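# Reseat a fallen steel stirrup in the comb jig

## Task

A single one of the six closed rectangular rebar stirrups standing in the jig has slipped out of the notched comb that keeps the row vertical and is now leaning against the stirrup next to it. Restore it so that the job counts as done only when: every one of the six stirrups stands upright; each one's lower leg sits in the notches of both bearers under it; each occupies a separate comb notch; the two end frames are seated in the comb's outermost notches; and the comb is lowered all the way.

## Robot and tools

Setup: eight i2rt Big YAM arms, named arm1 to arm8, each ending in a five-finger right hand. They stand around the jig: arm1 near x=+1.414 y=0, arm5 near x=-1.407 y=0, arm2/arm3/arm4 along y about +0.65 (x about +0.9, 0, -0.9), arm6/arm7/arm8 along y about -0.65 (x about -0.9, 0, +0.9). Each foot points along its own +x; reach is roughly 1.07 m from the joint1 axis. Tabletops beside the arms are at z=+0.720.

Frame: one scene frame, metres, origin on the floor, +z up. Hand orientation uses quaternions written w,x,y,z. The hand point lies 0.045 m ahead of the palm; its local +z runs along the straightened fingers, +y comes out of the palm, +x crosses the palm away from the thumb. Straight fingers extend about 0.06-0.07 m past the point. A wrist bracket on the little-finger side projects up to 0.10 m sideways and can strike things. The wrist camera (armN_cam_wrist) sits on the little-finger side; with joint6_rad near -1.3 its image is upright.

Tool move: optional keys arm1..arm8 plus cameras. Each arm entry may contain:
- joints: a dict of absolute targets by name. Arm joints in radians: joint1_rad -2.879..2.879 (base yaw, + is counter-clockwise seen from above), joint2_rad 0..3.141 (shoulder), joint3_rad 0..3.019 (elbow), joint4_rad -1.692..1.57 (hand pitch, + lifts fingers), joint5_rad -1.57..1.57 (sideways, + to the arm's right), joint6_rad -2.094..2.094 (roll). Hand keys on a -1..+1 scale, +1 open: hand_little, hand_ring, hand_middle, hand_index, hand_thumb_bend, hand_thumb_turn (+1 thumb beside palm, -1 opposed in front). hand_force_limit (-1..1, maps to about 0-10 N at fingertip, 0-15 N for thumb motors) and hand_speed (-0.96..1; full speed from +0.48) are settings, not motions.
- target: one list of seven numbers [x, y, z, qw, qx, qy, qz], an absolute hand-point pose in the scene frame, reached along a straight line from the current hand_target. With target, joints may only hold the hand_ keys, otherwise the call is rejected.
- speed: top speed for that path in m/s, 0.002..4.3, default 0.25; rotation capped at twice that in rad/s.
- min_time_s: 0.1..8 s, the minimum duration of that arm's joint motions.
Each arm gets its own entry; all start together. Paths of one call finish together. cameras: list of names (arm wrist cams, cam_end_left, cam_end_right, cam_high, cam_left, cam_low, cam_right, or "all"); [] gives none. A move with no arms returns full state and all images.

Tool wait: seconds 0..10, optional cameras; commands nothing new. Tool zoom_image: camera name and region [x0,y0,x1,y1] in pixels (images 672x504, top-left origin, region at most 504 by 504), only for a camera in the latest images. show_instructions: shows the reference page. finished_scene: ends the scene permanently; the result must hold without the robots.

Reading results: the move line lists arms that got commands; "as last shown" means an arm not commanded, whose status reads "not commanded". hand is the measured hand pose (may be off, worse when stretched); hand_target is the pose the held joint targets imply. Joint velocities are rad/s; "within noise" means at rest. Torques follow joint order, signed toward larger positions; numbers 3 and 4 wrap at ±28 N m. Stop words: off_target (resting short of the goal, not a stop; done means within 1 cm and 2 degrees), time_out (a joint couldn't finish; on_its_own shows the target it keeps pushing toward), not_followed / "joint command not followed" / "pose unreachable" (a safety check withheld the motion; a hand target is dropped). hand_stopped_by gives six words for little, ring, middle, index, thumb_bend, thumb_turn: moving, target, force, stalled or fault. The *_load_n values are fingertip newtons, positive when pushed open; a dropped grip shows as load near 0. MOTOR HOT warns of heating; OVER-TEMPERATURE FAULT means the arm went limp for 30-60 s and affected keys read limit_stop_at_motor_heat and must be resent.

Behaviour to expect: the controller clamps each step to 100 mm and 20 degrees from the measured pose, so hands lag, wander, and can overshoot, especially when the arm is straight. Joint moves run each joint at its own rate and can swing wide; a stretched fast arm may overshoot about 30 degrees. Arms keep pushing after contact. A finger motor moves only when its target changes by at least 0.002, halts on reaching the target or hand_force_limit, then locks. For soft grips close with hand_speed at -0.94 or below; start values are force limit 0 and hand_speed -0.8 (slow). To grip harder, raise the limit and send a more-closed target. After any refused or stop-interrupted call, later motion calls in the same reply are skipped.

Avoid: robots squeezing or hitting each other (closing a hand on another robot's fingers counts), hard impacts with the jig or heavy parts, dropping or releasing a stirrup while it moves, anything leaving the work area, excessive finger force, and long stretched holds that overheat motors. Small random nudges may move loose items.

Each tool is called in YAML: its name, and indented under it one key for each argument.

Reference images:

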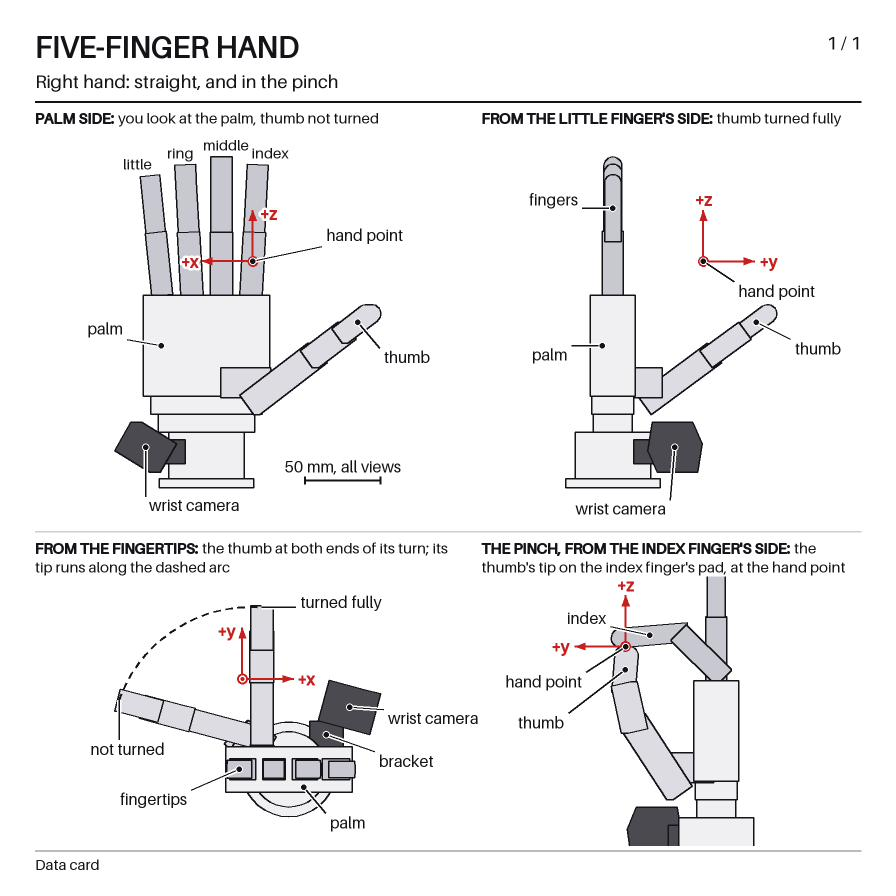

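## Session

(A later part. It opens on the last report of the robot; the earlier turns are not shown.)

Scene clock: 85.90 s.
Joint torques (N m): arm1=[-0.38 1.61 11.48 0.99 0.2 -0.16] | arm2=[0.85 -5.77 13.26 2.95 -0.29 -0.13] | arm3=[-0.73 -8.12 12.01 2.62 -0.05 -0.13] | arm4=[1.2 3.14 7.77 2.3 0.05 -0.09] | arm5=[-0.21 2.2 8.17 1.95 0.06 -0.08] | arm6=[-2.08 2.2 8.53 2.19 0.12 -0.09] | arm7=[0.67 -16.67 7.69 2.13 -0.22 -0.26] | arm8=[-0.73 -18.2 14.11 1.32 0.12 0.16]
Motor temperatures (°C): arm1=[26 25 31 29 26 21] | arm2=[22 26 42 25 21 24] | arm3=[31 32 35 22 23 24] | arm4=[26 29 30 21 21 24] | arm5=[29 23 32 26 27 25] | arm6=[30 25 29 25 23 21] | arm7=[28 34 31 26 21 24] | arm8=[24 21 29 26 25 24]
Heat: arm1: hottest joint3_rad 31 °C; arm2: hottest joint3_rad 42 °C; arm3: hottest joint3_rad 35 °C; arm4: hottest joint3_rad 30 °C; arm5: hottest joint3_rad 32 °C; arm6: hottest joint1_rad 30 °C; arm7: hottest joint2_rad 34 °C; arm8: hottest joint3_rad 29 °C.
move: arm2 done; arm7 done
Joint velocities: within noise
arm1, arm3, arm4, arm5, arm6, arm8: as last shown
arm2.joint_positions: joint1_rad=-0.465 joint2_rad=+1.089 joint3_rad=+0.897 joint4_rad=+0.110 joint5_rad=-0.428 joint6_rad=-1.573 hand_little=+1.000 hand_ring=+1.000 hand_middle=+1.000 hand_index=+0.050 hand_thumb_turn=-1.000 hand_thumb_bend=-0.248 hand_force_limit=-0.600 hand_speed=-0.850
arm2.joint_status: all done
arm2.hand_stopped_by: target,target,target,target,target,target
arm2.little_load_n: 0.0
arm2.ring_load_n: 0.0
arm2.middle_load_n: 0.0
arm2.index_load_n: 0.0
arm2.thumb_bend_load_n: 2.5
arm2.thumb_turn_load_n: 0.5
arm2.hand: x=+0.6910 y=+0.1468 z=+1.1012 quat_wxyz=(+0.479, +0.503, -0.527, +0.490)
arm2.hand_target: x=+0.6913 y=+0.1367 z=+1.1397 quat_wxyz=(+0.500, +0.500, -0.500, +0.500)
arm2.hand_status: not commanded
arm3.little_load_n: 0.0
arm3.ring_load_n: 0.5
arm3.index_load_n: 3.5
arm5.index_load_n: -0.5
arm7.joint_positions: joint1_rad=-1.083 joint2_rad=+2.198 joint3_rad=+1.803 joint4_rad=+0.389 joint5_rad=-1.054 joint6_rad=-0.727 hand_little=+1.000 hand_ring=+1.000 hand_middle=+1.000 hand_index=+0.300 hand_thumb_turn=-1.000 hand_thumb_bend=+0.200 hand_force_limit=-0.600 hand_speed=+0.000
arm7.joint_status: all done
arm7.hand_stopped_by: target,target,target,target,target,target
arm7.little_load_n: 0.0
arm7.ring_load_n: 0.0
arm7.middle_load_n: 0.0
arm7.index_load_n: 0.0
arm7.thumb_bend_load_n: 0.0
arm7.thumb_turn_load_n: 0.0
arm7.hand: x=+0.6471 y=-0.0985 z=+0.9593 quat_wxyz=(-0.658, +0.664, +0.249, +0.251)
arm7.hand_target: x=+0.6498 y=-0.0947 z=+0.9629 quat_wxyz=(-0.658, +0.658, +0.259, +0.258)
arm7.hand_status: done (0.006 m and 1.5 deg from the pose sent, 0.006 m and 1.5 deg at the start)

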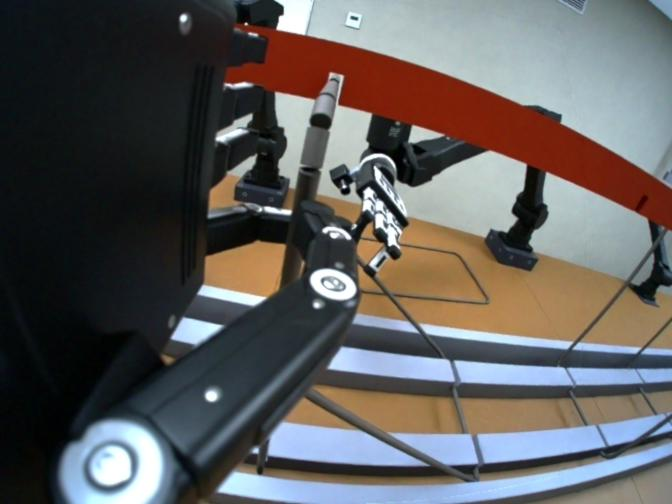

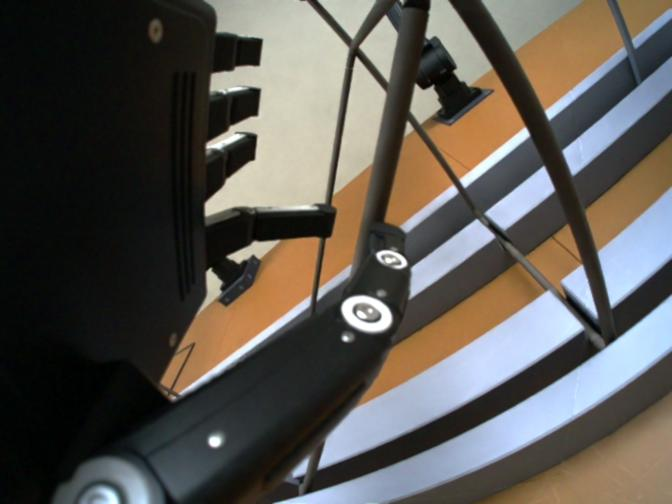

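move:
  arm2: {"target": [0.697, 0.139, 1.14, 0.5, 0.5, -0.5, 0.5], "speed": 0.1, "joints": {"hand_index": 0.3, "hand_thumb_bend": 0.2, "hand_speed": 0.3}}
  arm7: {"target": [0.657, -0.0947, 0.948, 0.6581, -0.6581, -0.2586, -0.2586], "speed": 0.1}

move:
  arm2: {"joints": {"hand_index": 0.1, "hand_thumb_bend": 0.0, "hand_speed": -0.6}}
  arm7: {"joints": {"hand_index": 0.1, "hand_thumb_bend": 0.0, "hand_speed": -0.6}}
  cameras: ["arm2_cam_wrist", "arm7_cam_wrist"]

zoom_image:
  camera: "arm2_cam_wrist"
  region: [230, 130, 482, 319]

zoom_image:
  camera: "arm7_cam_wrist"
  region: [230, 130, 482, 319]

Scene clock: 87.83 s.
Joint torques (N m): arm1=[0.38 2.49 11.54 0.94 0.25 -0.19] | arm2=[0.97 -7.3 12.31 2.71 0.16 -0.12] | arm3=[-0.73 -8.35 11.95 2.59 -0.06 -0.14] | arm4=[1.2 3.14 7.79 2.32 0.05 -0.09] | arm5=[-0.67 2.49 8.25 2.07 0.09 -0.06] | arm6=[-2.26 1.9 8.47 2.17 0.12 -0.1] | arm7=[0.56 -16.91 8.42 2.76 -0.32 -0.25] | arm8=[-0.67 -18.37 14.11 1.26 0.14 0.15]
Motor temperatures (°C): arm1=[26 25 31 29 26 21] | arm2=[22 26 42 25 21 24] | arm3=[31 32 35 22 23 24] | arm4=[26 29 30 21 21 24] | arm5=[29 23 32 26 27 25] | arm6=[30 25 29 25 23 21] | arm7=[28 34 31 26 21 24] | arm8=[24 21 30 26 25 24]
Heat: arm1: hottest joint3_rad 31 °C; arm2: hottest joint3_rad 42 °C; arm3: hottest joint3_rad 35 °C; arm4: hottest joint3_rad 30 °C; arm5: hottest joint3_rad 32 °C; arm6: hottest joint1_rad 30 °C; arm7: hottest joint2_rad 34 °C; arm8: hottest joint3_rad 30 °C.
move: arm2 off_target; arm7 off_target
Joint velocities: within noise
arm1, arm3, arm8: as last shown
arm1.thumb_turn_load_n: 0.5
arm2.joint_positions: joint1_rad=-0.455 joint2_rad=+1.089 joint3_rad=+0.897 joint4_rad=+0.110 joint5_rad=-0.427 joint6_rad=-1.573 hand_little=+1.000 hand_ring=+1.000 hand_middle=+1.000 hand_index=+0.300 hand_thumb_turn=-1.000 hand_thumb_bend=+0.200 hand_force_limit=-0.600 hand_speed=+0.300
arm2.joint_status: all done
arm2.hand_stopped_by: target,target,target,target,target,target
arm2.little_load_n: 0.0
arm2.ring_load_n: 0.0
arm2.middle_load_n: 0.0
arm2.index_load_n: 0.0
arm2.thumb_bend_load_n: 0.0
arm2.thumb_turn_load_n: 0.0
arm2.hand: x=+0.6957 y=+0.1449 z=+1.1013 quat_wxyz=(+0.477, +0.505, -0.525, +0.492)
arm2.hand_target: x=+0.6977 y=+0.1410 z=+1.1398 quat_wxyz=(+0.500, +0.500, -0.500, +0.500)
arm2.hand_status: off_target (0.039 m and 4.1 deg from the pose sent, 0.040 m and 4.2 deg at the start)
arm3.ring_load_n: 0.0
arm3.index_load_n: 4.0
arm4.joint_positions: joint1_rad=+0.384 joint2_rad=+0.552 joint3_rad=+1.350 joint4_rad=-1.286 joint5_rad=+0.102 joint6_rad=-0.981 hand_little=+1.000 hand_ring=+1.000 hand_middle=+1.000 hand_index=+1.000 hand_thumb_turn=+1.000 hand_thumb_bend=+1.000 hand_force_limit=+0.000 hand_speed=-0.800
arm4.joint_status: not commanded
arm4.hand_stopped_by: target,target,target,target,target,target
arm4.little_load_n: 0.0
arm4.ring_load_n: 0.0
arm4.middle_load_n: 0.0
arm4.index_load_n: 0.0
arm4.thumb_bend_load_n: 0.0
arm4.thumb_turn_load_n: 0.0
arm4.hand: x=-0.8792 y=+0.4314 z=+1.2836 quat_wxyz=(+0.195, +0.515, -0.683, +0.479)
arm4.hand_target: x=-0.8796 y=+0.4322 z=+1.2924 quat_wxyz=(+0.197, +0.511, -0.679, +0.488)
arm4.hand_status: not commanded
arm5.joint_positions: joint1_rad=+0.098 joint2_rad=+0.650 joint3_rad=+1.435 joint4_rad=-1.275 joint5_rad=+0.139 joint6_rad=-1.336 hand_little=+1.000 hand_ring=+1.000 hand_middle=+1.000 hand_index=+1.000 hand_thumb_turn=+1.000 hand_thumb_bend=+1.000 hand_force_limit=+0.000 hand_speed=-0.800
arm5.joint_status: not commanded
arm5.hand_stopped_by: target,target,target,target,target,target
arm5.little_load_n: 0.0
arm5.ring_load_n: 0.0
arm5.middle_load_n: 0.0
arm5.index_load_n: 0.0
arm5.thumb_bend_load_n: 0.0
arm5.thumb_turn_load_n: 0.0
arm5.hand: x=-1.1677 y=-0.0576 z=+1.2974 quat_wxyz=(-0.025, +0.847, -0.095, +0.522)
arm5.hand_target: x=-1.1690 y=-0.0577 z=+1.3064 quat_wxyz=(-0.027, +0.842, -0.095, +0.531)
arm5.hand_status: not commanded
arm6.joint_positions: joint1_rad=-0.123 joint2_rad=+0.630 joint3_rad=+1.447 joint4_rad=-1.200 joint5_rad=+0.216 joint6_rad=-1.427 hand_little=+1.000 hand_ring=+1.000 hand_middle=+1.000 hand_index=+1.000 hand_thumb_turn=+1.000 hand_thumb_bend=+1.000 hand_force_limit=+0.000 hand_speed=-0.800
arm6.joint_status: not commanded
arm6.hand_stopped_by: target,target,target,target,target,target
arm6.little_load_n: 0.0
arm6.ring_load_n: 0.0
arm6.middle_load_n: 0.0
arm6.index_load_n: 0.0
arm6.thumb_bend_load_n: -0.5
arm6.thumb_turn_load_n: 0.0
arm6.hand: x=-0.7750 y=-0.4274 z=+1.2815 quat_wxyz=(-0.330, +0.693, +0.455, +0.451)
arm6.hand_target: x=-0.7752 y=-0.4293 z=+1.2898 quat_wxyz=(-0.337, +0.690, +0.451, +0.456)
arm6.hand_status: not commanded
arm7.joint_positions: joint1_rad=-1.083 joint2_rad=+2.236 joint3_rad=+1.803 joint4_rad=+0.393 joint5_rad=-1.058 joint6_rad=-0.727 hand_little=+1.000 hand_ring=+1.000 hand_middle=+1.000 hand_index=+0.300 hand_thumb_turn=-1.000 hand_thumb_bend=+0.200 hand_force_limit=-0.600 hand_speed=+0.000
arm7.joint_status: not commanded
arm7.hand_stopped_by: target,target,target,target,target,target
arm7.little_load_n: 0.0
arm7.ring_load_n: 0.0
arm7.middle_load_n: 0.0
arm7.index_load_n: -0.5
arm7.thumb_bend_load_n: 0.0
arm7.thumb_turn_load_n: 0.5
arm7.hand: x=+0.6480 y=-0.0977 z=+0.9292 quat_wxyz=(-0.657, +0.673, +0.243, +0.238)
arm7.hand_target: x=+0.6562 y=-0.0951 z=+0.9482 quat_wxyz=(-0.658, +0.658, +0.259, +0.259)
arm7.hand_status: off_target (0.021 m and 3.4 deg from the pose sent, 0.016 m and 1.5 deg at the start)
pictures: none

Scene clock: 88.67 s.
Joint torques (N m): arm1=[0.15 1.44 11.54 1.02 0.24 -0.17] | arm2=[0.97 -7.3 12.31 2.7 0.15 -0.12] | arm3=[-0.56 -8.35 11.97 2.58 -0.06 -0.14] | arm4=[1.26 3.19 7.73 2.32 0.04 -0.1] | arm5=[-0.56 2.02 8.14 2.04 0.11 -0.09] | arm6=[-2.14 2.02 8.5 2.18 0.12 -0.08] | arm7=[0.44 -17.26 8.47 2.73 -0.31 -0.28] | arm8=[-0.79 -18.14 14.09 1.35 0.11 0.15]
Motor temperatures (°C): arm1=[26 25 31 29 26 21] | arm2=[22 26 42 25 21 24] | arm3=[31 32 35 22 23 24] | arm4=[26 29 30 21 21 24] | arm5=[29 23 32 26 27 25] | arm6=[30 25 29 25 23 21] | arm7=[28 34 31 26 21 24] | arm8=[24 21 30 26 25 24]
Heat: arm1: hottest joint3_rad 31 °C; arm2: hottest joint3_rad 42 °C; arm3: hottest joint3_rad 35 °C; arm4: hottest joint3_rad 30 °C; arm5: hottest joint3_rad 32 °C; arm6: hottest joint1_rad 30 °C; arm7: hottest joint2_rad 34 °C; arm8: hottest joint3_rad 30 °C.
move: arm2 done; arm7 done
Joint velocities: within noise
arm1, arm4, arm5, arm6, arm8: as last shown
arm2.joint_positions: joint1_rad=-0.455 joint2_rad=+1.089 joint3_rad=+0.897 joint4_rad=+0.110 joint5_rad=-0.427 joint6_rad=-1.573 hand_little=+1.000 hand_ring=+1.000 hand_middle=+1.000 hand_index=+0.100 hand_thumb_turn=-1.000 hand_thumb_bend=+0.000 hand_force_limit=-0.600 hand_speed=-0.600
arm2.joint_status: all done
arm2.hand_stopped_by: target,target,target,target,target,target
arm2.little_load_n: 0.0
arm2.ring_load_n: 0.0
arm2.middle_load_n: 0.0
arm2.index_load_n: 0.0
arm2.thumb_bend_load_n: 0.0
arm2.thumb_turn_load_n: 0.5
arm2.hand: x=+0.6957 y=+0.1449 z=+1.1013 quat_wxyz=(+0.477, +0.505, -0.525, +0.492)
arm2.hand_target: x=+0.6977 y=+0.1410 z=+1.1398 quat_wxyz=(+0.500, +0.500, -0.500, +0.500)
arm2.hand_status: not commanded
arm3.joint_positions: joint1_rad=+0.469 joint2_rad=+1.223 joint3_rad=+0.876 joint4_rad=+0.306 joint5_rad=+0.441 joint6_rad=-1.567 hand_little=+1.000 hand_ring=+1.000 hand_middle=+1.000 hand_index=-0.103 hand_thumb_turn=-1.000 hand_thumb_bend=-0.008 hand_force_limit=-0.600 hand_speed=-0.900
arm3.joint_status: not commanded
arm3.hand_stopped_by: target,target,target,force,force,target
arm3.little_load_n: 0.0
arm3.ring_load_n: 0.0
arm3.middle_load_n: 0.0
arm3.index_load_n: 3.5
arm3.thumb_bend_load_n: 3.0
arm3.thumb_turn_load_n: 0.5
arm3.hand: x=+0.1079 y=+0.1127 z=+1.0984 quat_wxyz=(+0.490, +0.516, -0.504, +0.489)
arm3.hand_target: x=+0.1028 y=+0.1069 z=+1.1179 quat_wxyz=(+0.500, +0.500, -0.500, +0.500)
arm3.hand_status: not commanded
arm4.ring_load_n: 0.5
arm6.thumb_bend_load_n: 0.0
arm7.joint_positions: joint1_rad=-1.083 joint2_rad=+2.236 joint3_rad=+1.803 joint4_rad=+0.393 joint5_rad=-1.058 joint6_rad=-0.727 hand_little=+1.000 hand_ring=+1.000 hand_middle=+1.000 hand_index=+0.100 hand_thumb_turn=-1.000 hand_thumb_bend=+0.000 hand_force_limit=-0.600 hand_speed=-0.600
arm7.joint_status: all done
arm7.hand_stopped_by: target,target,target,target,target,target
arm7.little_load_n: 0.0
arm7.ring_load_n: 0.0
arm7.middle_load_n: 0.0
arm7.index_load_n: 0.0
arm7.thumb_bend_load_n: 0.0
arm7.thumb_turn_load_n: 0.0
arm7.hand: x=+0.6480 y=-0.0977 z=+0.9292 quat_wxyz=(-0.657, +0.673, +0.243, +0.238)
arm7.hand_target: x=+0.6562 y=-0.0951 z=+0.9482 quat_wxyz=(-0.658, +0.658, +0.259, +0.259)
arm7.hand_status: not commanded
arm8.little_load_n: -0.5
arm8.middle_load_n: -0.5

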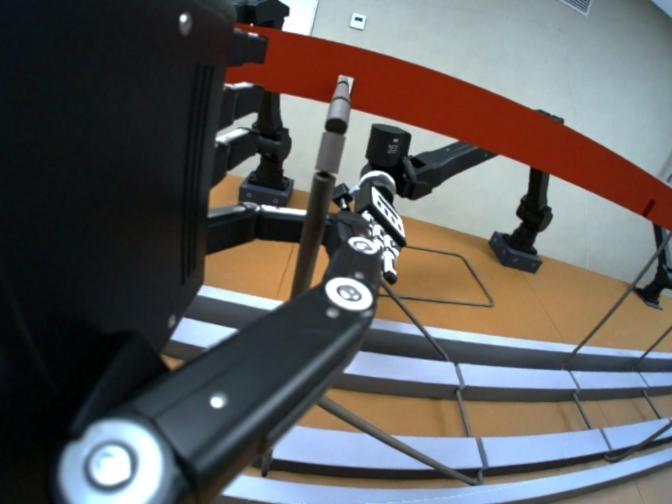

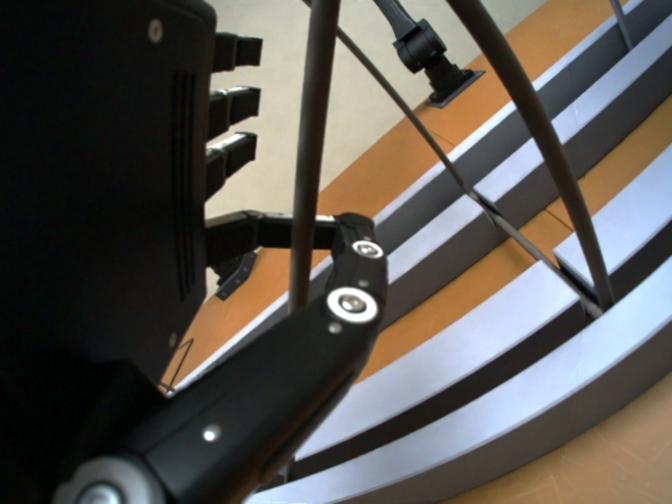

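Scaled by 2.000 from the camera's image (finer frame: 960x720).

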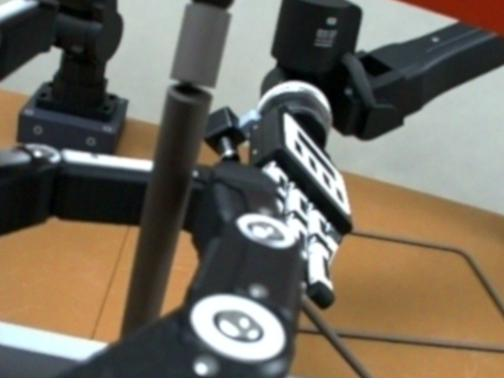

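Scaled by 2.000 from the camera's image (finer frame: 960x720).

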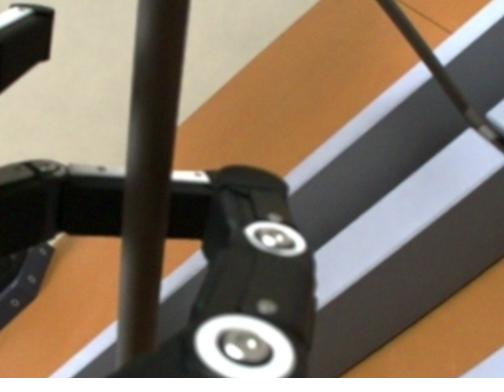

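move:
  arm2: {"target": [0.701, 0.150, 1.14, 0.5, 0.5, -0.5, 0.5], "speed": 0.1, "joints": {"hand_index": 0.3, "hand_thumb_bend": 0.2, "hand_speed": 0.3}}
  arm7: {"target": [0.648, -0.0947, 0.960, 0.6581, -0.6581, -0.2586, -0.2586], "speed": 0.1, "joints": {"hand_index": 0.3, "hand_thumb_bend": 0.2, "hand_speed": 0.3}}

move:
  arm2: {"joints": {"hand_index": 0.1, "hand_thumb_bend": 0.0, "hand_speed": -0.6}}
  arm7: {"joints": {"hand_index": 0.1, "hand_thumb_bend": 0.0, "hand_speed": -0.6}}
  cameras: ["arm2_cam_wrist", "arm7_cam_wrist"]

zoom_image:
  camera: "arm2_cam_wrist"
  region: [230, 130, 482, 319]

zoom_image:
  camera: "arm7_cam_wrist"
  region: [230, 130, 482, 319]

Scene clock: 90.70 s.
Joint torques (N m): arm1=[-1.03 2.55 11.4 1.07 0.22 -0.16] | arm2=[0.79 -7.3 10.92 2.25 0.06 -0.13] | arm3=[-0.5 -8.29 11.93 2.58 -0.06 -0.14] | arm4=[1.26 3.14 7.72 2.32 0.05 -0.1] | arm5=[-0.15 2.32 8.14 2 0.08 -0.07] | arm6=[-2.14 2.08 8.47 2.19 0.12 -0.08] | arm7=[1.03 -19.14 6.79 2.36 -0.05 -0.27] | arm8=[-0.85 -18.08 14.09 1.39 0.11 0.15]
Motor temperatures (°C): arm1=[26 25 31 29 26 21] | arm2=[22 26 42 25 21 24] | arm3=[31 32 35 22 23 24] | arm4=[26 29 30 21 21 24] | arm5=[29 23 32 26 27 25] | arm6=[30 25 29 25 23 21] | arm7=[28 34 31 26 21 24] | arm8=[24 21 30 26 25 24]
Heat: arm1: hottest joint3_rad 31 °C; arm2: hottest joint3_rad 42 °C; arm3: hottest joint3_rad 35 °C; arm4: hottest joint3_rad 30 °C; arm5: hottest joint3_rad 32 °C; arm6: hottest joint1_rad 30 °C; arm7: hottest joint2_rad 34 °C; arm8: hottest joint3_rad 30 °C.
move: arm2 off_target; arm7 off_target
Joint velocities: within noise
arm1, arm3, arm4, arm5, arm6, arm8: as last shown
arm1.little_load_n: 0.5
arm1.thumb_turn_load_n: 0.0
arm2.joint_positions: joint1_rad=-0.455 joint2_rad=+1.064 joint3_rad=+0.897 joint4_rad=+0.110 joint5_rad=-0.427 joint6_rad=-1.573 hand_little=+1.000 hand_ring=+1.000 hand_middle=+1.000 hand_index=+0.300 hand_thumb_turn=-1.000 hand_thumb_bend=+0.200 hand_force_limit=-0.600 hand_speed=+0.300
arm2.joint_status: all done
arm2.hand_stopped_by: target,target,target,target,target,target
arm2.little_load_n: 0.0
arm2.ring_load_n: 0.0
arm2.middle_load_n: 0.0
arm2.index_load_n: 0.0
arm2.thumb_bend_load_n: 0.0
arm2.thumb_turn_load_n: 0.0
arm2.hand: x=+0.6983 y=+0.1508 z=+1.1147 quat_wxyz=(+0.485, +0.502, -0.517, +0.495)
arm2.hand_target: x=+0.7012 y=+0.1507 z=+1.1400 quat_wxyz=(+0.500, +0.500, -0.500, +0.500)
arm2.hand_status: off_target (0.025 m and 2.6 deg from the pose sent, 0.040 m and 4.1 deg at the start)
arm3.index_load_n: 4.0
arm4.ring_load_n: 0.0
arm4.thumb_turn_load_n: -0.5
arm7.joint_positions: joint1_rad=-1.083 joint2_rad=+2.228 joint3_rad=+1.803 joint4_rad=+0.393 joint5_rad=-1.058 joint6_rad=-0.727 hand_little=+1.000 hand_ring=+1.000 hand_middle=+1.000 hand_index=+0.300 hand_thumb_turn=-1.000 hand_thumb_bend=+0.200 hand_force_limit=-0.600 hand_speed=+0.300
arm7.joint_status: all done
arm7.hand_stopped_by: target,target,target,target,target,target
arm7.little_load_n: 0.0
arm7.ring_load_n: 0.0
arm7.middle_load_n: -0.5
arm7.index_load_n: 0.0
arm7.thumb_bend_load_n: 0.0
arm7.thumb_turn_load_n: 0.5
arm7.hand: x=+0.6478 y=-0.0978 z=+0.9354 quat_wxyz=(-0.657, +0.671, +0.244, +0.241)
arm7.hand_target: x=+0.6477 y=-0.0948 z=+0.9601 quat_wxyz=(-0.658, +0.658, +0.259, +0.259)
arm7.hand_status: off_target (0.025 m and 3.0 deg from the pose sent, 0.031 m and 3.5 deg at the start)
arm8.little_load_n: 0.0
arm8.middle_load_n: 0.0
pictures: none

Scene clock: 91.53 s.
Joint torques (N m): arm1=[0.32 2.14 11.63 0.99 0.27 -0.15] | arm2=[0.79 -7.36 10.92 2.25 0.06 -0.13] | arm3=[-0.67 -8.47 12.01 2.63 -0.05 -0.13] | arm4=[1.14 3.08 7.75 2.33 0.04 -0.1] | arm5=[-0.09 2.08 8.13 2 0.08 -0.06] | arm6=[-2.08 2.08 8.49 2.18 0.12 -0.09] | arm7=[0.73 -19.19 6.76 2.41 -0.04 -0.26] | arm8=[-0.5 -18.37 14.04 1.37 0.13 0.15]
Motor temperatures (°C): arm1=[26 25 31 29 26 21] | arm2=[22 26 42 25 21 24] | arm3=[31 32 35 22 23 24] | arm4=[26 29 30 21 21 24] | arm5=[29 23 32 26 27 25] | arm6=[30 25 29 25 23 21] | arm7=[28 34 31 26 21 24] | arm8=[24 21 30 26 25 24]
Heat: arm1: hottest joint3_rad 31 °C; arm2: hottest joint3_rad 42 °C; arm3: hottest joint3_rad 35 °C; arm4: hottest joint3_rad 30 °C; arm5: hottest joint3_rad 32 °C; arm6: hottest joint1_rad 30 °C; arm7: hottest joint2_rad 34 °C; arm8: hottest joint3_rad 30 °C.
move: arm2 done; arm7 done
Joint velocities: within noise
arm1.joint_positions: joint1_rad=+1.205 joint2_rad=+0.811 joint3_rad=+1.849 joint4_rad=-1.695 joint5_rad=+0.766 joint6_rad=-0.578 hand_little=+1.000 hand_ring=-1.000 hand_middle=-1.000 hand_index=-1.000 hand_thumb_turn=-1.000 hand_thumb_bend=+1.000 hand_force_limit=+0.000 hand_speed=+0.000
arm1.joint_status: not commanded
arm1.hand_stopped_by: fault,target,target,target,target,target
arm1.little_load_n: 0.0
arm1.ring_load_n: 0.0
arm1.middle_load_n: 0.0
arm1.index_load_n: 0.0
arm1.thumb_bend_load_n: 0.0
arm1.thumb_turn_load_n: 0.0
arm1.hand: x=+1.2367 y=-0.0669 z=+1.3277 quat_wxyz=(+0.484, -0.075, -0.845, +0.214)
arm1.hand_target: x=+1.2381 y=-0.0594 z=+1.3389 quat_wxyz=(+0.488, -0.080, -0.841, +0.221)
arm1.hand_status: not commanded
arm2.joint_positions: joint1_rad=-0.455 joint2_rad=+1.064 joint3_rad=+0.897 joint4_rad=+0.110 joint5_rad=-0.427 joint6_rad=-1.573 hand_little=+1.000 hand_ring=+1.000 hand_middle=+1.000 hand_index=+0.100 hand_thumb_turn=-1.000 hand_thumb_bend=+0.000 hand_force_limit=-0.600 hand_speed=-0.600
arm2.joint_status: all done
arm2.hand_stopped_by: target,target,target,target,target,target
arm2.little_load_n: 0.0
arm2.ring_load_n: 0.0
arm2.middle_load_n: 0.0
arm2.index_load_n: 0.0
arm2.thumb_bend_load_n: 0.0
arm2.thumb_turn_load_n: 0.5
arm2.hand: x=+0.6983 y=+0.1508 z=+1.1147 quat_wxyz=(+0.485, +0.502, -0.517, +0.495)
arm2.hand_target: x=+0.7012 y=+0.1507 z=+1.1400 quat_wxyz=(+0.500, +0.500, -0.500, +0.500)
arm2.hand_status: not commanded
arm3, arm4, arm5, arm6, arm8: as last shown
arm4.thumb_turn_load_n: 0.0
arm5.index_load_n: -0.5
arm7.joint_positions: joint1_rad=-1.083 joint2_rad=+2.228 joint3_rad=+1.803 joint4_rad=+0.393 joint5_rad=-1.058 joint6_rad=-0.727 hand_little=+1.000 hand_ring=+1.000 hand_middle=+1.000 hand_index=+0.100 hand_thumb_turn=-1.000 hand_thumb_bend=+0.000 hand_force_limit=-0.600 hand_speed=-0.600
arm7.joint_status: all done
arm7.hand_stopped_by: target,target,target,target,target,target
arm7.little_load_n: 0.0
arm7.ring_load_n: 0.0
arm7.middle_load_n: 0.0
arm7.index_load_n: 0.0
arm7.thumb_bend_load_n: 0.0
arm7.thumb_turn_load_n: 0.0
arm7.hand: x=+0.6478 y=-0.0978 z=+0.9354 quat_wxyz=(-0.657, +0.671, +0.244, +0.241)
arm7.hand_target: x=+0.6477 y=-0.0948 z=+0.9601 quat_wxyz=(-0.658, +0.658, +0.259, +0.259)
arm7.hand_status: not commanded

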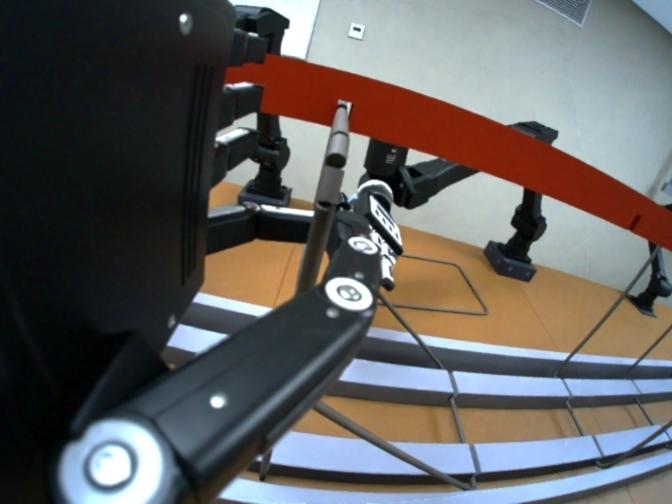

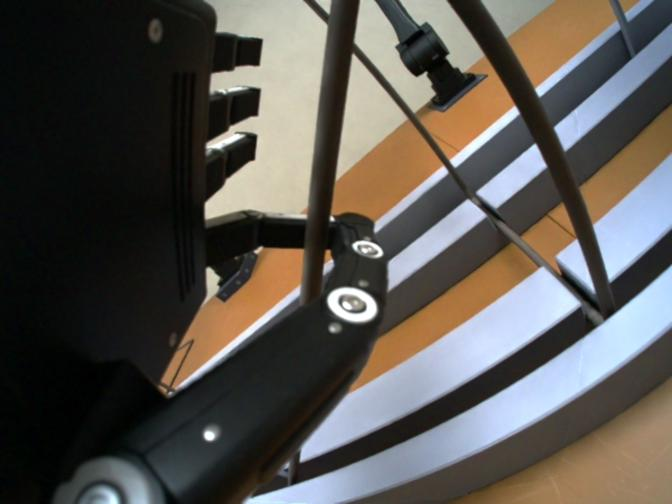

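Scaled by 2.000 from the camera's image (finer frame: 960x720).

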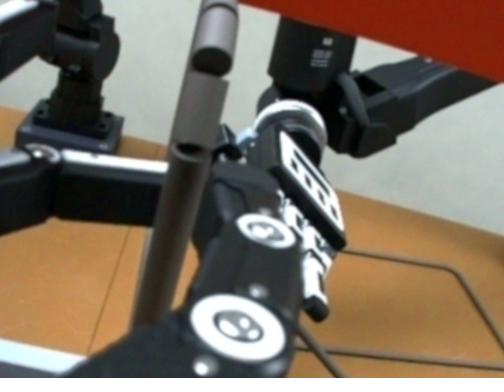

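Scaled by 2.000 from the camera's image (finer frame: 960x720).

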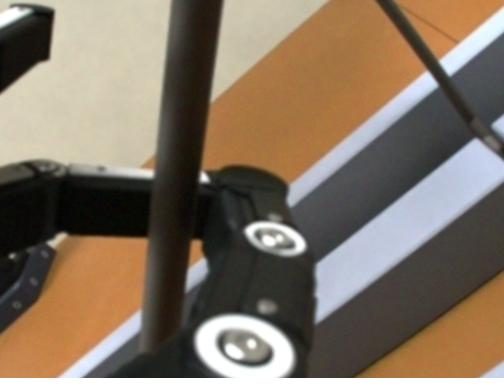

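move:
  arm2: {"joints": {"hand_thumb_bend": -0.2, "hand_speed": -0.8, "hand_force_limit": -0.6}}
  arm7: {"joints": {"hand_thumb_bend": -0.2, "hand_speed": -0.8, "hand_force_limit": -0.6}}
  cameras: ["arm2_cam_wrist", "arm7_cam_wrist"]

Scene clock: 94.00 s.
Joint torques (N m): arm1=[-0.5 1.32 11.43 1.06 0.29 -0.15] | arm2=[0.79 -7.36 10.93 2.26 0.06 -0.13] | arm3=[-0.79 -8.41 12.01 2.66 -0.06 -0.15] | arm4=[1.26 3.19 7.73 2.33 0.04 -0.1] | arm5=[-0.26 2.37 8.17 2.03 0.07 -0.05] | arm6=[-2.08 1.96 8.53 2.19 0.11 -0.08] | arm7=[1.26 -19.25 6.76 2.44 -0.21 -0.23] | arm8=[-0.85 -18.37 14.11 1.35 0.11 0.17]
Motor temperatures (°C): arm1=[26 25 31 29 26 21] | arm2=[22 26 42 25 21 24] | arm3=[31 32 35 22 23 24] | arm4=[26 29 30 21 21 24] | arm5=[29 23 32 26 27 25] | arm6=[30 25 29 25 23 21] | arm7=[28 34 31 26 21 24] | arm8=[24 21 30 26 25 24]
Heat: arm1: hottest joint3_rad 31 °C; arm2: hottest joint3_rad 42 °C; arm3: hottest joint3_rad 35 °C; arm4: hottest joint3_rad 30 °C; arm5: hottest joint3_rad 32 °C; arm6: hottest joint1_rad 30 °C; arm7: hottest joint2_rad 34 °C; arm8: hottest joint3_rad 30 °C.
move: arm2 done; arm7 done
Joint velocities: within noise
arm1, arm3, arm4, arm5, arm6, arm8: as last shown
arm2.joint_positions: joint1_rad=-0.455 joint2_rad=+1.064 joint3_rad=+0.897 joint4_rad=+0.110 joint5_rad=-0.427 joint6_rad=-1.573 hand_little=+1.000 hand_ring=+1.000 hand_middle=+1.000 hand_index=+0.100 hand_thumb_turn=-1.000 hand_thumb_bend=-0.200 hand_force_limit=-0.600 hand_speed=-0.800
arm2.joint_status: all done
arm2.hand_stopped_by: target,target,target,target,target,target
arm2.little_load_n: 0.0
arm2.ring_load_n: 0.0
arm2.middle_load_n: 0.0
arm2.index_load_n: 0.0
arm2.thumb_bend_load_n: 0.0
arm2.thumb_turn_load_n: 0.0
arm2.hand: x=+0.6983 y=+0.1508 z=+1.1147 quat_wxyz=(+0.485, +0.502, -0.517, +0.495)
arm2.hand_target: x=+0.7012 y=+0.1507 z=+1.1400 quat_wxyz=(+0.500, +0.500, -0.500, +0.500)
arm2.hand_status: not commanded
arm3.thumb_bend_load_n: 3.5
arm5.ring_load_n: 0.5
arm5.index_load_n: 0.0
arm6.index_load_n: 0.5
arm7.joint_positions: joint1_rad=-1.086 joint2_rad=+2.228 joint3_rad=+1.803 joint4_rad=+0.393 joint5_rad=-1.054 joint6_rad=-0.727 hand_little=+1.000 hand_ring=+1.000 hand_middle=+1.000 hand_index=+0.100 hand_thumb_turn=-1.000 hand_thumb_bend=-0.199 hand_force_limit=-0.600 hand_speed=-0.800
arm7.joint_status: all done
arm7.hand_stopped_by: target,target,target,target,target,target
arm7.little_load_n: 0.0
arm7.ring_load_n: 0.0
arm7.middle_load_n: 0.0
arm7.index_load_n: 0.0
arm7.thumb_bend_load_n: 1.5
arm7.thumb_turn_load_n: 0.0
arm7.hand: x=+0.6504 y=-0.1001 z=+0.9354 quat_wxyz=(-0.656, +0.672, +0.242, +0.243)
arm7.hand_target: x=+0.6477 y=-0.0948 z=+0.9600 quat_wxyz=(-0.658, +0.658, +0.259, +0.259)
arm7.hand_status: not commanded
arm8.middle_load_n: -0.5

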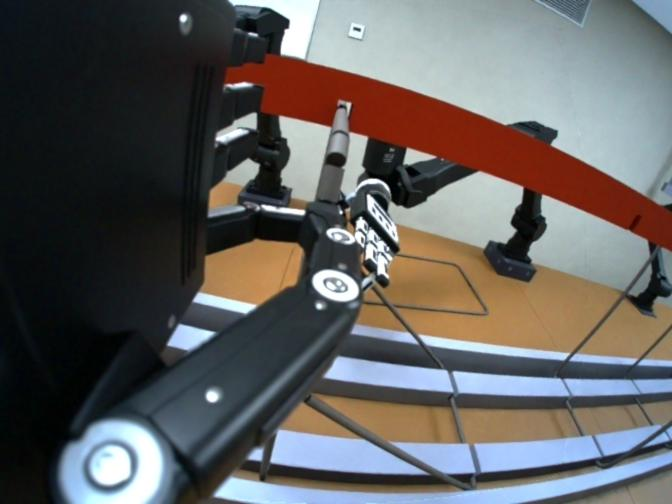

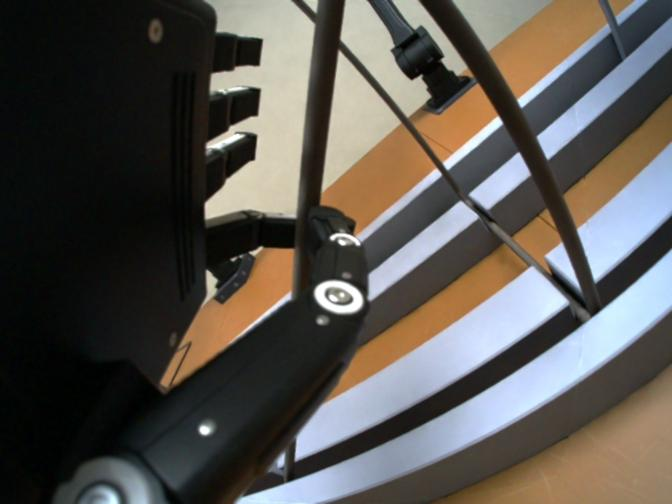

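zoom_image:
  camera: "arm2_cam_wrist"
  region: [230, 130, 482, 319]

zoom_image:
  camera: "arm7_cam_wrist"
  region: [230, 130, 482, 319]

Scaled by 2.000 from the camera's image (finer frame: 960x720).

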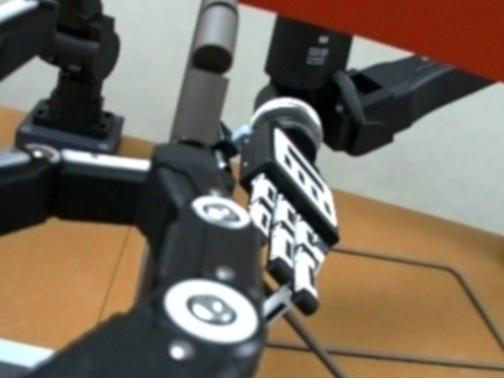

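Scaled by 2.000 from the camera's image (finer frame: 960x720).

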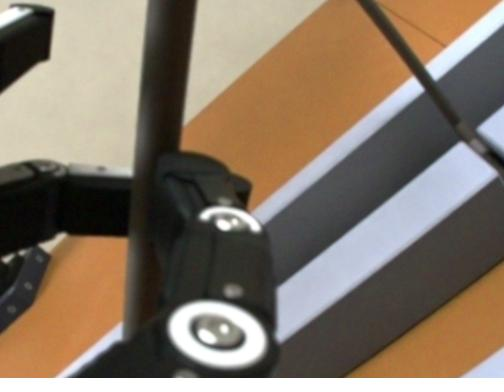

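move:
  arm2: {"joints": {"hand_index": -0.3, "hand_speed": -0.9, "hand_force_limit": -0.4}}
  arm7: {"joints": {"hand_thumb_bend": 0.05, "hand_speed": -0.7}}
  cameras: ["arm2_cam_wrist", "arm7_cam_wrist"]

zoom_image:
  camera: "arm2_cam_wrist"
  region: [230, 130, 482, 319]

zoom_image:
  camera: "arm7_cam_wrist"
  region: [230, 130, 482, 319]

Scene clock: 98.27 s.
Joint torques (N m): arm1=[0.32 1.96 11.45 1.2 0.28 -0.14] | arm2=[0.5 -7.3 10.93 2.25 0.06 -0.13] | arm3=[-0.67 -8.18 11.92 2.58 -0.05 -0.16] | arm4=[1.2 3.08 7.76 2.3 0.04 -0.09] | arm5=[0.32 2.55 8.13 2.04 0.07 -0.03] | arm6=[-2.02 2.2 8.5 2.22 0.11 -0.1] | arm7=[0.91 -19.08 6.78 2.43 -0.18 -0.25] | arm8=[-0.85 -18.26 14.13 1.39 0.13 0.17]
Motor temperatures (°C): arm1=[26 25 31 29 26 21] | arm2=[22 26 42 25 21 24] | arm3=[30 32 35 22 23 24] | arm4=[26 29 30 21 21 24] | arm5=[29 22 32 26 27 25] | arm6=[30 25 29 25 23 21] | arm7=[28 34 31 26 21 24] | arm8=[24 21 30 26 25 24]
Heat: arm1: hottest joint3_rad 31 °C; arm2: hottest joint3_rad 42 °C; arm3: hottest joint3_rad 35 °C; arm4: hottest joint3_rad 30 °C; arm5: hottest joint3_rad 32 °C; arm6: hottest joint1_rad 30 °C; arm7: hottest joint2_rad 34 °C; arm8: hottest joint3_rad 30 °C.
move: arm2 off_target; arm7 done
Joint velocities: within noise
arm1, arm3, arm4, arm5, arm6: as last shown
arm2.joint_positions: joint1_rad=-0.451 joint2_rad=+1.064 joint3_rad=+0.897 joint4_rad=+0.110 joint5_rad=-0.427 joint6_rad=-1.573 hand_little=+1.000 hand_ring=+1.000 hand_middle=+1.000 hand_index=-0.029 hand_thumb_turn=-1.000 hand_thumb_bend=-0.200 hand_force_limit=-0.400 hand_speed=-0.900
arm2.joint_status: hand_index off_target (ended at -0.029, target -0.300); the others done
arm2.hand_stopped_by: target,target,target,force,target,target
arm2.little_load_n: 0.0
arm2.ring_load_n: 0.0
arm2.middle_load_n: 0.0
arm2.index_load_n: 3.0
arm2.thumb_bend_load_n: 0.0
arm2.thumb_turn_load_n: 0.5
arm2.hand: x=+0.7002 y=+0.1500 z=+1.1147 quat_wxyz=(+0.484, +0.503, -0.516, +0.496)
arm2.hand_target: x=+0.7013 y=+0.1506 z=+1.1400 quat_wxyz=(+0.500, +0.500, -0.500, +0.500)
arm2.hand_status: not commanded
arm3.index_load_n: 3.5
arm3.thumb_bend_load_n: 3.0
arm4.middle_load_n: -0.5
arm5.ring_load_n: 0.0
arm6.index_load_n: 0.0
arm7.joint_positions: joint1_rad=-1.085 joint2_rad=+2.228 joint3_rad=+1.803 joint4_rad=+0.393 joint5_rad=-1.054 joint6_rad=-0.727 hand_little=+1.000 hand_ring=+1.000 hand_middle=+1.000 hand_index=+0.100 hand_thumb_turn=-1.000 hand_thumb_bend=+0.050 hand_force_limit=-0.600 hand_speed=-0.700
arm7.joint_status: all done
arm7.hand_stopped_by: target,target,target,target,target,target
arm7.little_load_n: 0.0
arm7.ring_load_n: 0.0
arm7.middle_load_n: 0.0
arm7.index_load_n: 0.0
arm7.thumb_bend_load_n: 0.0
arm7.thumb_turn_load_n: 0.0
arm7.hand: x=+0.6497 y=-0.0994 z=+0.9354 quat_wxyz=(-0.657, +0.672, +0.242, +0.243)
arm7.hand_target: x=+0.6477 y=-0.0948 z=+0.9598 quat_wxyz=(-0.658, +0.658, +0.258, +0.259)
arm7.hand_status: not commanded
arm8.joint_positions: joint1_rad=-0.364 joint2_rad=+1.880 joint3_rad=+1.433 joint4_rad=+0.400 joint5_rad=-0.321 joint6_rad=-0.008 hand_little=+1.000 hand_ring=+1.000 hand_middle=+1.000 hand_index=+1.000 hand_thumb_turn=-1.000 hand_thumb_bend=+1.000 hand_force_limit=+0.000 hand_speed=-0.800
arm8.joint_status: not commanded
arm8.hand_stopped_by: target,target,target,target,target,target
arm8.little_load_n: 0.0
arm8.ring_load_n: 0.0
arm8.middle_load_n: 0.0
arm8.index_load_n: 0.0
arm8.thumb_bend_load_n: 0.0
arm8.thumb_turn_load_n: 0.0
arm8.hand: x=+1.0622 y=+0.1215 z=+1.0095 quat_wxyz=(-0.694, +0.720, +0.000, +0.001)
arm8.hand_target: x=+1.0617 y=+0.1333 z=+1.0350 quat_wxyz=(-0.707, +0.707, +0.000, +0.000)
arm8.hand_status: not commanded

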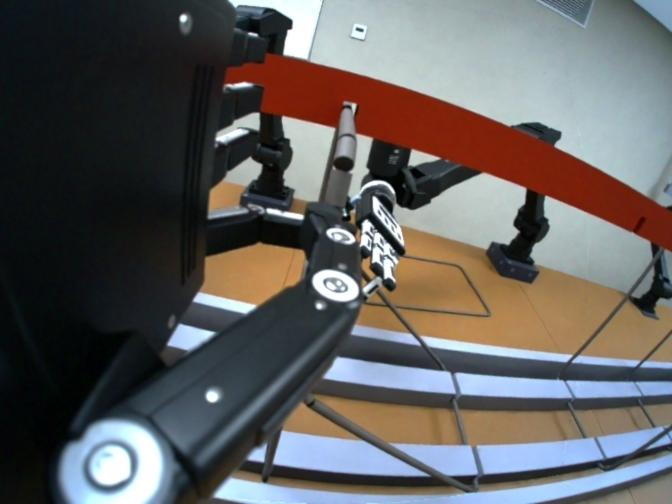

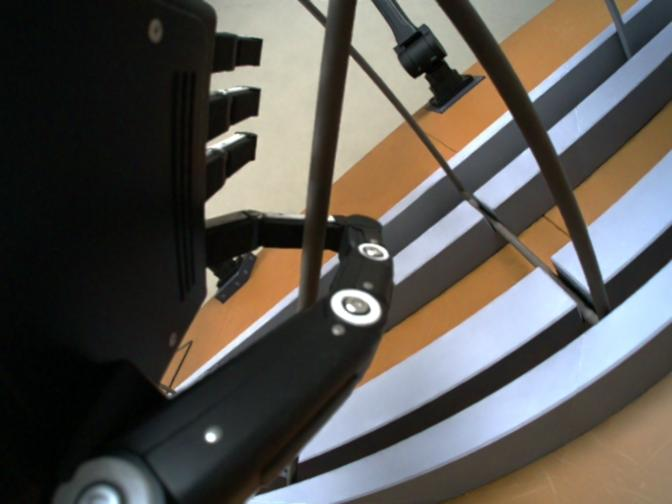

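Scaled by 2.000 from the camera's image (finer frame: 960x720).

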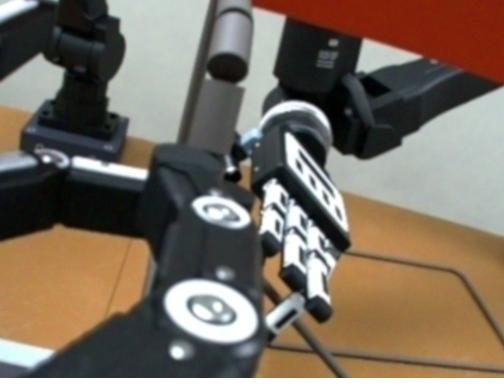

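Scaled by 2.000 from the camera's image (finer frame: 960x720).

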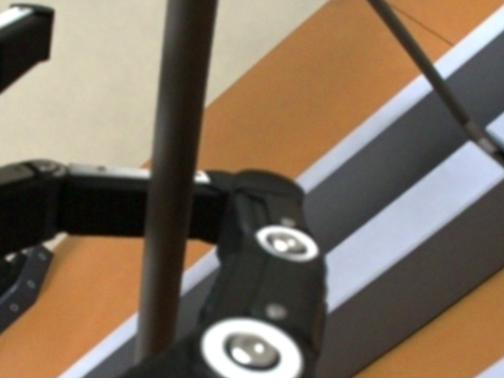

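zoom_image:
  camera: "arm2_cam_wrist"
  region: [290, 90, 400, 240]

move:
  cameras: ["cam_left", "cam_high", "cam_end_right", "arm2_cam_wrist", "arm3_cam_wrist"]

Scaled by 3.360 from the camera's image (finer frame: 960x720).

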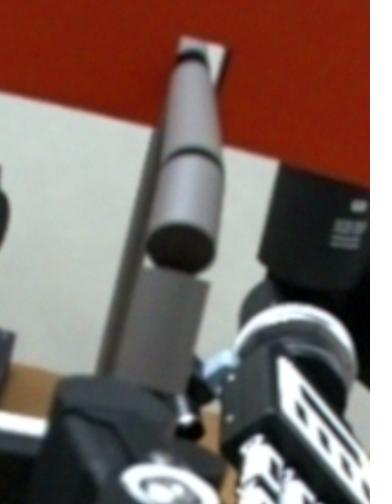

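Scene clock: 98.57 s.
Joint torques (N m): arm1=[-0.56 2.14 11.36 1.13 0.24 -0.11] | arm2=[0.56 -7.36 10.93 2.25 0.06 -0.13] | arm3=[-0.56 -8.35 11.99 2.58 -0.05 -0.13] | arm4=[1.03 3.14 7.75 2.33 0.04 -0.09] | arm5=[0.15 2.37 8.18 1.94 0.07 -0.04] | arm6=[-2.02 1.96 8.54 2.18 0.12 -0.1] | arm7=[0.91 -19.19 6.8 2.47 -0.2 -0.25] | arm8=[-0.73 -18.2 14.09 1.35 0.12 0.17]
Motor temperatures (°C): arm1=[26 25 31 29 26 21] | arm2=[22 26 42 25 21 24] | arm3=[30 32 35 22 23 24] | arm4=[26 29 30 21 21 24] | arm5=[29 22 32 26 27 25] | arm6=[30 25 29 25 23 21] | arm7=[28 34 31 26 21 24] | arm8=[24 21 30 26 25 24]
Heat: arm1: hottest joint3_rad 31 °C; arm2: hottest joint3_rad 42 °C; arm3: hottest joint3_rad 35 °C; arm4: hottest joint3_rad 30 °C; arm5: hottest joint3_rad 32 °C; arm6: hottest joint1_rad 30 °C; arm7: hottest joint2_rad 34 °C; arm8: hottest joint3_rad 30 °C.
Joint velocities: within noise
arm1.joint_positions: joint1_rad=+1.205 joint2_rad=+0.811 joint3_rad=+1.849 joint4_rad=-1.695 joint5_rad=+0.766 joint6_rad=-0.578 hand_little=+1.000 hand_ring=-1.000 hand_middle=-1.000 hand_index=-1.000 hand_thumb_turn=-1.000 hand_thumb_bend=+1.000 hand_force_limit=+0.000 hand_speed=+0.000
arm1.joint_status: not commanded
arm1.hand_stopped_by: fault,target,target,target,target,target
arm1.little_load_n: 0.0
arm1.ring_load_n: 0.0
arm1.middle_load_n: 0.0
arm1.index_load_n: 0.0
arm1.thumb_bend_load_n: 0.0
arm1.thumb_turn_load_n: 0.5
arm1.hand: x=+1.2367 y=-0.0669 z=+1.3277 quat_wxyz=(+0.484, -0.075, -0.845, +0.214) (m; scene frame)
arm1.hand_target: x=+1.2381 y=-0.0594 z=+1.3389 quat_wxyz=(+0.488, -0.080, -0.841, +0.221) (m; scene frame)
arm1.hand_status: not commanded
arm2.joint_positions: joint1_rad=-0.451 joint2_rad=+1.064 joint3_rad=+0.897 joint4_rad=+0.110 joint5_rad=-0.427 joint6_rad=-1.573 hand_little=+1.000 hand_ring=+1.000 hand_middle=+1.000 hand_index=-0.029 hand_thumb_turn=-1.000 hand_thumb_bend=-0.200 hand_force_limit=-0.400 hand_speed=-0.900
arm2.joint_status: hand_index off_target (ended at -0.029, target -0.300); the others done
arm2.hand_stopped_by: target,target,target,force,target,target
arm2.little_load_n: 0.0
arm2.ring_load_n: 0.0
arm2.middle_load_n: 0.0
arm2.index_load_n: 2.5
arm2.thumb_bend_load_n: 0.0
arm2.thumb_turn_load_n: 0.0
arm2.hand: x=+0.7002 y=+0.1500 z=+1.1147 quat_wxyz=(+0.484, +0.503, -0.516, +0.496) (m; scene frame)
arm2.hand_target: x=+0.7013 y=+0.1506 z=+1.1400 quat_wxyz=(+0.500, +0.500, -0.500, +0.500) (m; scene frame)
arm2.hand_status: not commanded
arm3.joint_positions: joint1_rad=+0.469 joint2_rad=+1.223 joint3_rad=+0.876 joint4_rad=+0.306 joint5_rad=+0.441 joint6_rad=-1.567 hand_little=+1.000 hand_ring=+1.000 hand_middle=+1.000 hand_index=-0.103 hand_thumb_turn=-1.000 hand_thumb_bend=-0.008 hand_force_limit=-0.600 hand_speed=-0.900
arm3.joint_status: not commanded
arm3.hand_stopped_by: target,target,target,force,force,target
arm3.little_load_n: 0.0
arm3.ring_load_n: 0.0
arm3.middle_load_n: 0.0
arm3.index_load_n: 3.5
arm3.thumb_bend_load_n: 3.0
arm3.thumb_turn_load_n: 0.0
arm3.hand: x=+0.1079 y=+0.1127 z=+1.0984 quat_wxyz=(+0.490, +0.516, -0.504, +0.489) (m; scene frame)
arm3.hand_target: x=+0.1028 y=+0.1069 z=+1.1179 quat_wxyz=(+0.500, +0.500, -0.500, +0.500) (m; scene frame)
arm3.hand_status: not commanded
arm4.joint_positions: joint1_rad=+0.384 joint2_rad=+0.552 joint3_rad=+1.350 joint4_rad=-1.286 joint5_rad=+0.102 joint6_rad=-0.981 hand_little=+1.000 hand_ring=+1.000 hand_middle=+1.000 hand_index=+1.000 hand_thumb_turn=+1.000 hand_thumb_bend=+1.000 hand_force_limit=+0.000 hand_speed=-0.800
arm4.joint_status: not commanded
arm4.hand_stopped_by: target,target,target,target,target,target
arm4.little_load_n: 0.0
arm4.ring_load_n: 0.0
arm4.middle_load_n: 0.0
arm4.index_load_n: 0.0
arm4.thumb_bend_load_n: 0.0
arm4.thumb_turn_load_n: 0.0
arm4.hand: x=-0.8792 y=+0.4314 z=+1.2836 quat_wxyz=(+0.195, +0.515, -0.683, +0.479) (m; scene frame)
arm4.hand_target: x=-0.8796 y=+0.4322 z=+1.2924 quat_wxyz=(+0.197, +0.511, -0.679, +0.488) (m; scene frame)
arm4.hand_status: not commanded
arm5.joint_positions: joint1_rad=+0.098 joint2_rad=+0.650 joint3_rad=+1.435 joint4_rad=-1.275 joint5_rad=+0.139 joint6_rad=-1.336 hand_little=+1.000 hand_ring=+1.000 hand_middle=+1.000 hand_index=+1.000 hand_thumb_turn=+1.000 hand_thumb_bend=+1.000 hand_force_limit=+0.000 hand_speed=-0.800
arm5.joint_status: not commanded
arm5.hand_stopped_by: target,target,target,target,target,target
arm5.little_load_n: 0.0
arm5.ring_load_n: 0.0
arm5.middle_load_n: 0.0
arm5.index_load_n: 0.0
arm5.thumb_bend_load_n: 0.0
arm5.thumb_turn_load_n: 0.0
arm5.hand: x=-1.1677 y=-0.0576 z=+1.2974 quat_wxyz=(-0.025, +0.847, -0.095, +0.522) (m; scene frame)
arm5.hand_target: x=-1.1690 y=-0.0577 z=+1.3064 quat_wxyz=(-0.027, +0.842, -0.095, +0.531) (m; scene frame)
arm5.hand_status: not commanded
arm6.joint_positions: joint1_rad=-0.123 joint2_rad=+0.630 joint3_rad=+1.447 joint4_rad=-1.200 joint5_rad=+0.216 joint6_rad=-1.427 hand_little=+1.000 hand_ring=+1.000 hand_middle=+1.000 hand_index=+1.000 hand_thumb_turn=+1.000 hand_thumb_bend=+1.000 hand_force_limit=+0.000 hand_speed=-0.800
arm6.joint_status: not commanded
arm6.hand_stopped_by: target,target,target,target,target,target
arm6.little_load_n: 0.0
arm6.ring_load_n: 0.0
arm6.middle_load_n: 0.0
arm6.index_load_n: 0.0
arm6.thumb_bend_load_n: -0.5
arm6.thumb_turn_load_n: 0.0
arm6.hand: x=-0.7750 y=-0.4274 z=+1.2815 quat_wxyz=(-0.330, +0.693, +0.455, +0.451) (m; scene frame)
arm6.hand_target: x=-0.7752 y=-0.4293 z=+1.2898 quat_wxyz=(-0.337, +0.690, +0.451, +0.456) (m; scene frame)
arm6.hand_status: not commanded
arm7.joint_positions: joint1_rad=-1.085 joint2_rad=+2.228 joint3_rad=+1.803 joint4_rad=+0.393 joint5_rad=-1.054 joint6_rad=-0.727 hand_little=+1.000 hand_ring=+1.000 hand_middle=+1.000 hand_index=+0.100 hand_thumb_turn=-1.000 hand_thumb_bend=+0.050 hand_force_limit=-0.600 hand_speed=-0.700
arm7.joint_status: all done
arm7.hand_stopped_by: target,target,target,target,target,target
arm7.little_load_n: 0.0
arm7.ring_load_n: 0.0
arm7.middle_load_n: 0.0
arm7.index_load_n: 0.0
arm7.thumb_bend_load_n: 0.0
arm7.thumb_turn_load_n: 0.0
arm7.hand: x=+0.6497 y=-0.0994 z=+0.9354 quat_wxyz=(-0.657, +0.672, +0.242, +0.243) (m; scene frame)
arm7.hand_target: x=+0.6477 y=-0.0948 z=+0.9598 quat_wxyz=(-0.658, +0.658, +0.258, +0.259) (m; scene frame)
arm7.hand_status: not commanded
arm8.joint_positions: joint1_rad=-0.364 joint2_rad=+1.880 joint3_rad=+1.433 joint4_rad=+0.400 joint5_rad=-0.321 joint6_rad=-0.008 hand_little=+1.000 hand_ring=+1.000 hand_middle=+1.000 hand_index=+1.000 hand_thumb_turn=-1.000 hand_thumb_bend=+1.000 hand_force_limit=+0.000 hand_speed=-0.800
arm8.joint_status: not commanded
arm8.hand_stopped_by: target,target,target,target,target,target
arm8.little_load_n: 0.0
arm8.ring_load_n: 0.0
arm8.middle_load_n: 0.0
arm8.index_load_n: 0.0
arm8.thumb_bend_load_n: 0.5
arm8.thumb_turn_load_n: 0.0
arm8.hand: x=+1.0622 y=+0.1215 z=+1.0095 quat_wxyz=(-0.694, +0.720, +0.000, +0.001) (m; scene frame)
arm8.hand_target: x=+1.0617 y=+0.1333 z=+1.0350 quat_wxyz=(-0.707, +0.707, +0.000, +0.000) (m; scene frame)
arm8.hand_status: not commanded
pictures: arm2_cam_wrist, arm3_cam_wrist, cam_end_right, cam_high, cam_left

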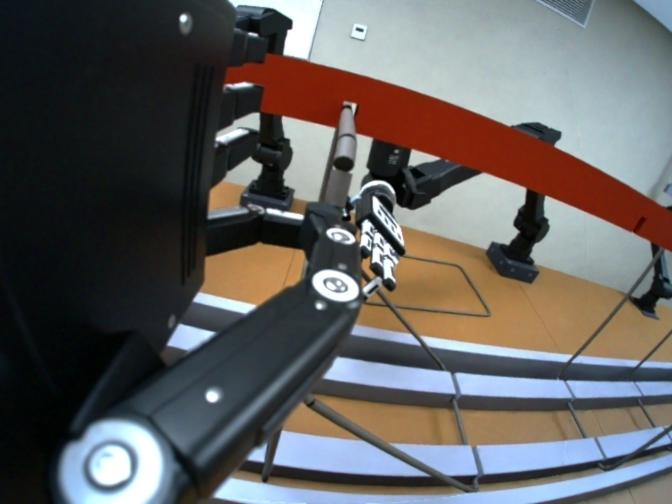

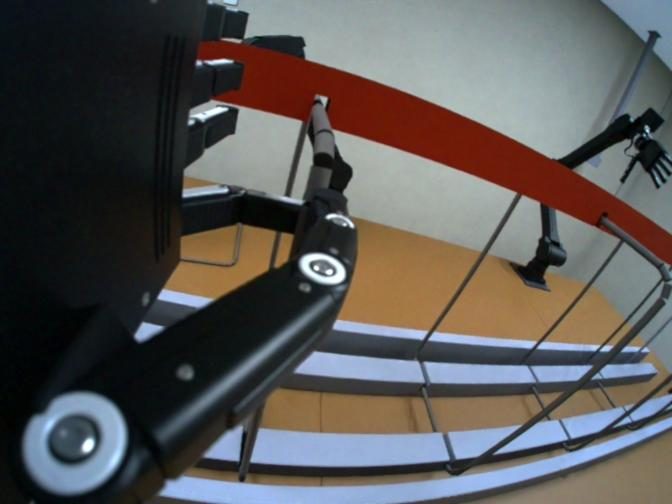

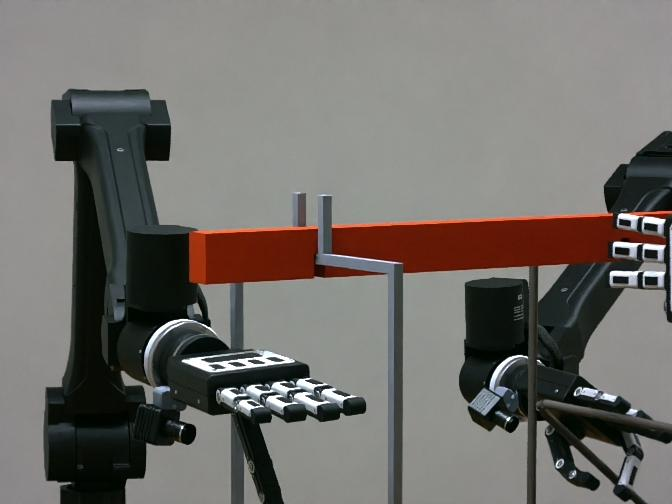

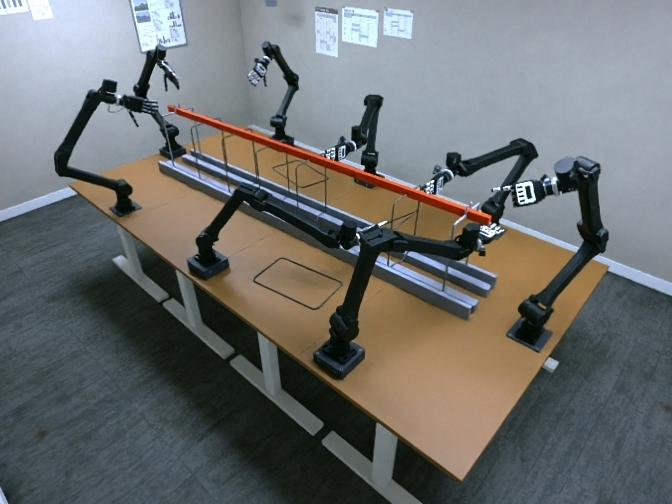

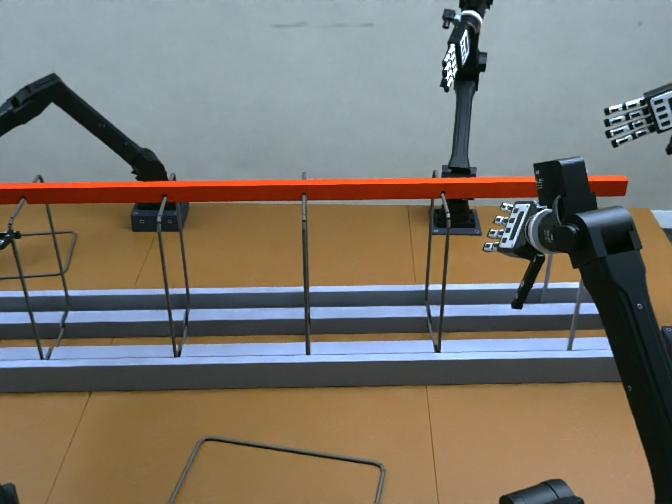

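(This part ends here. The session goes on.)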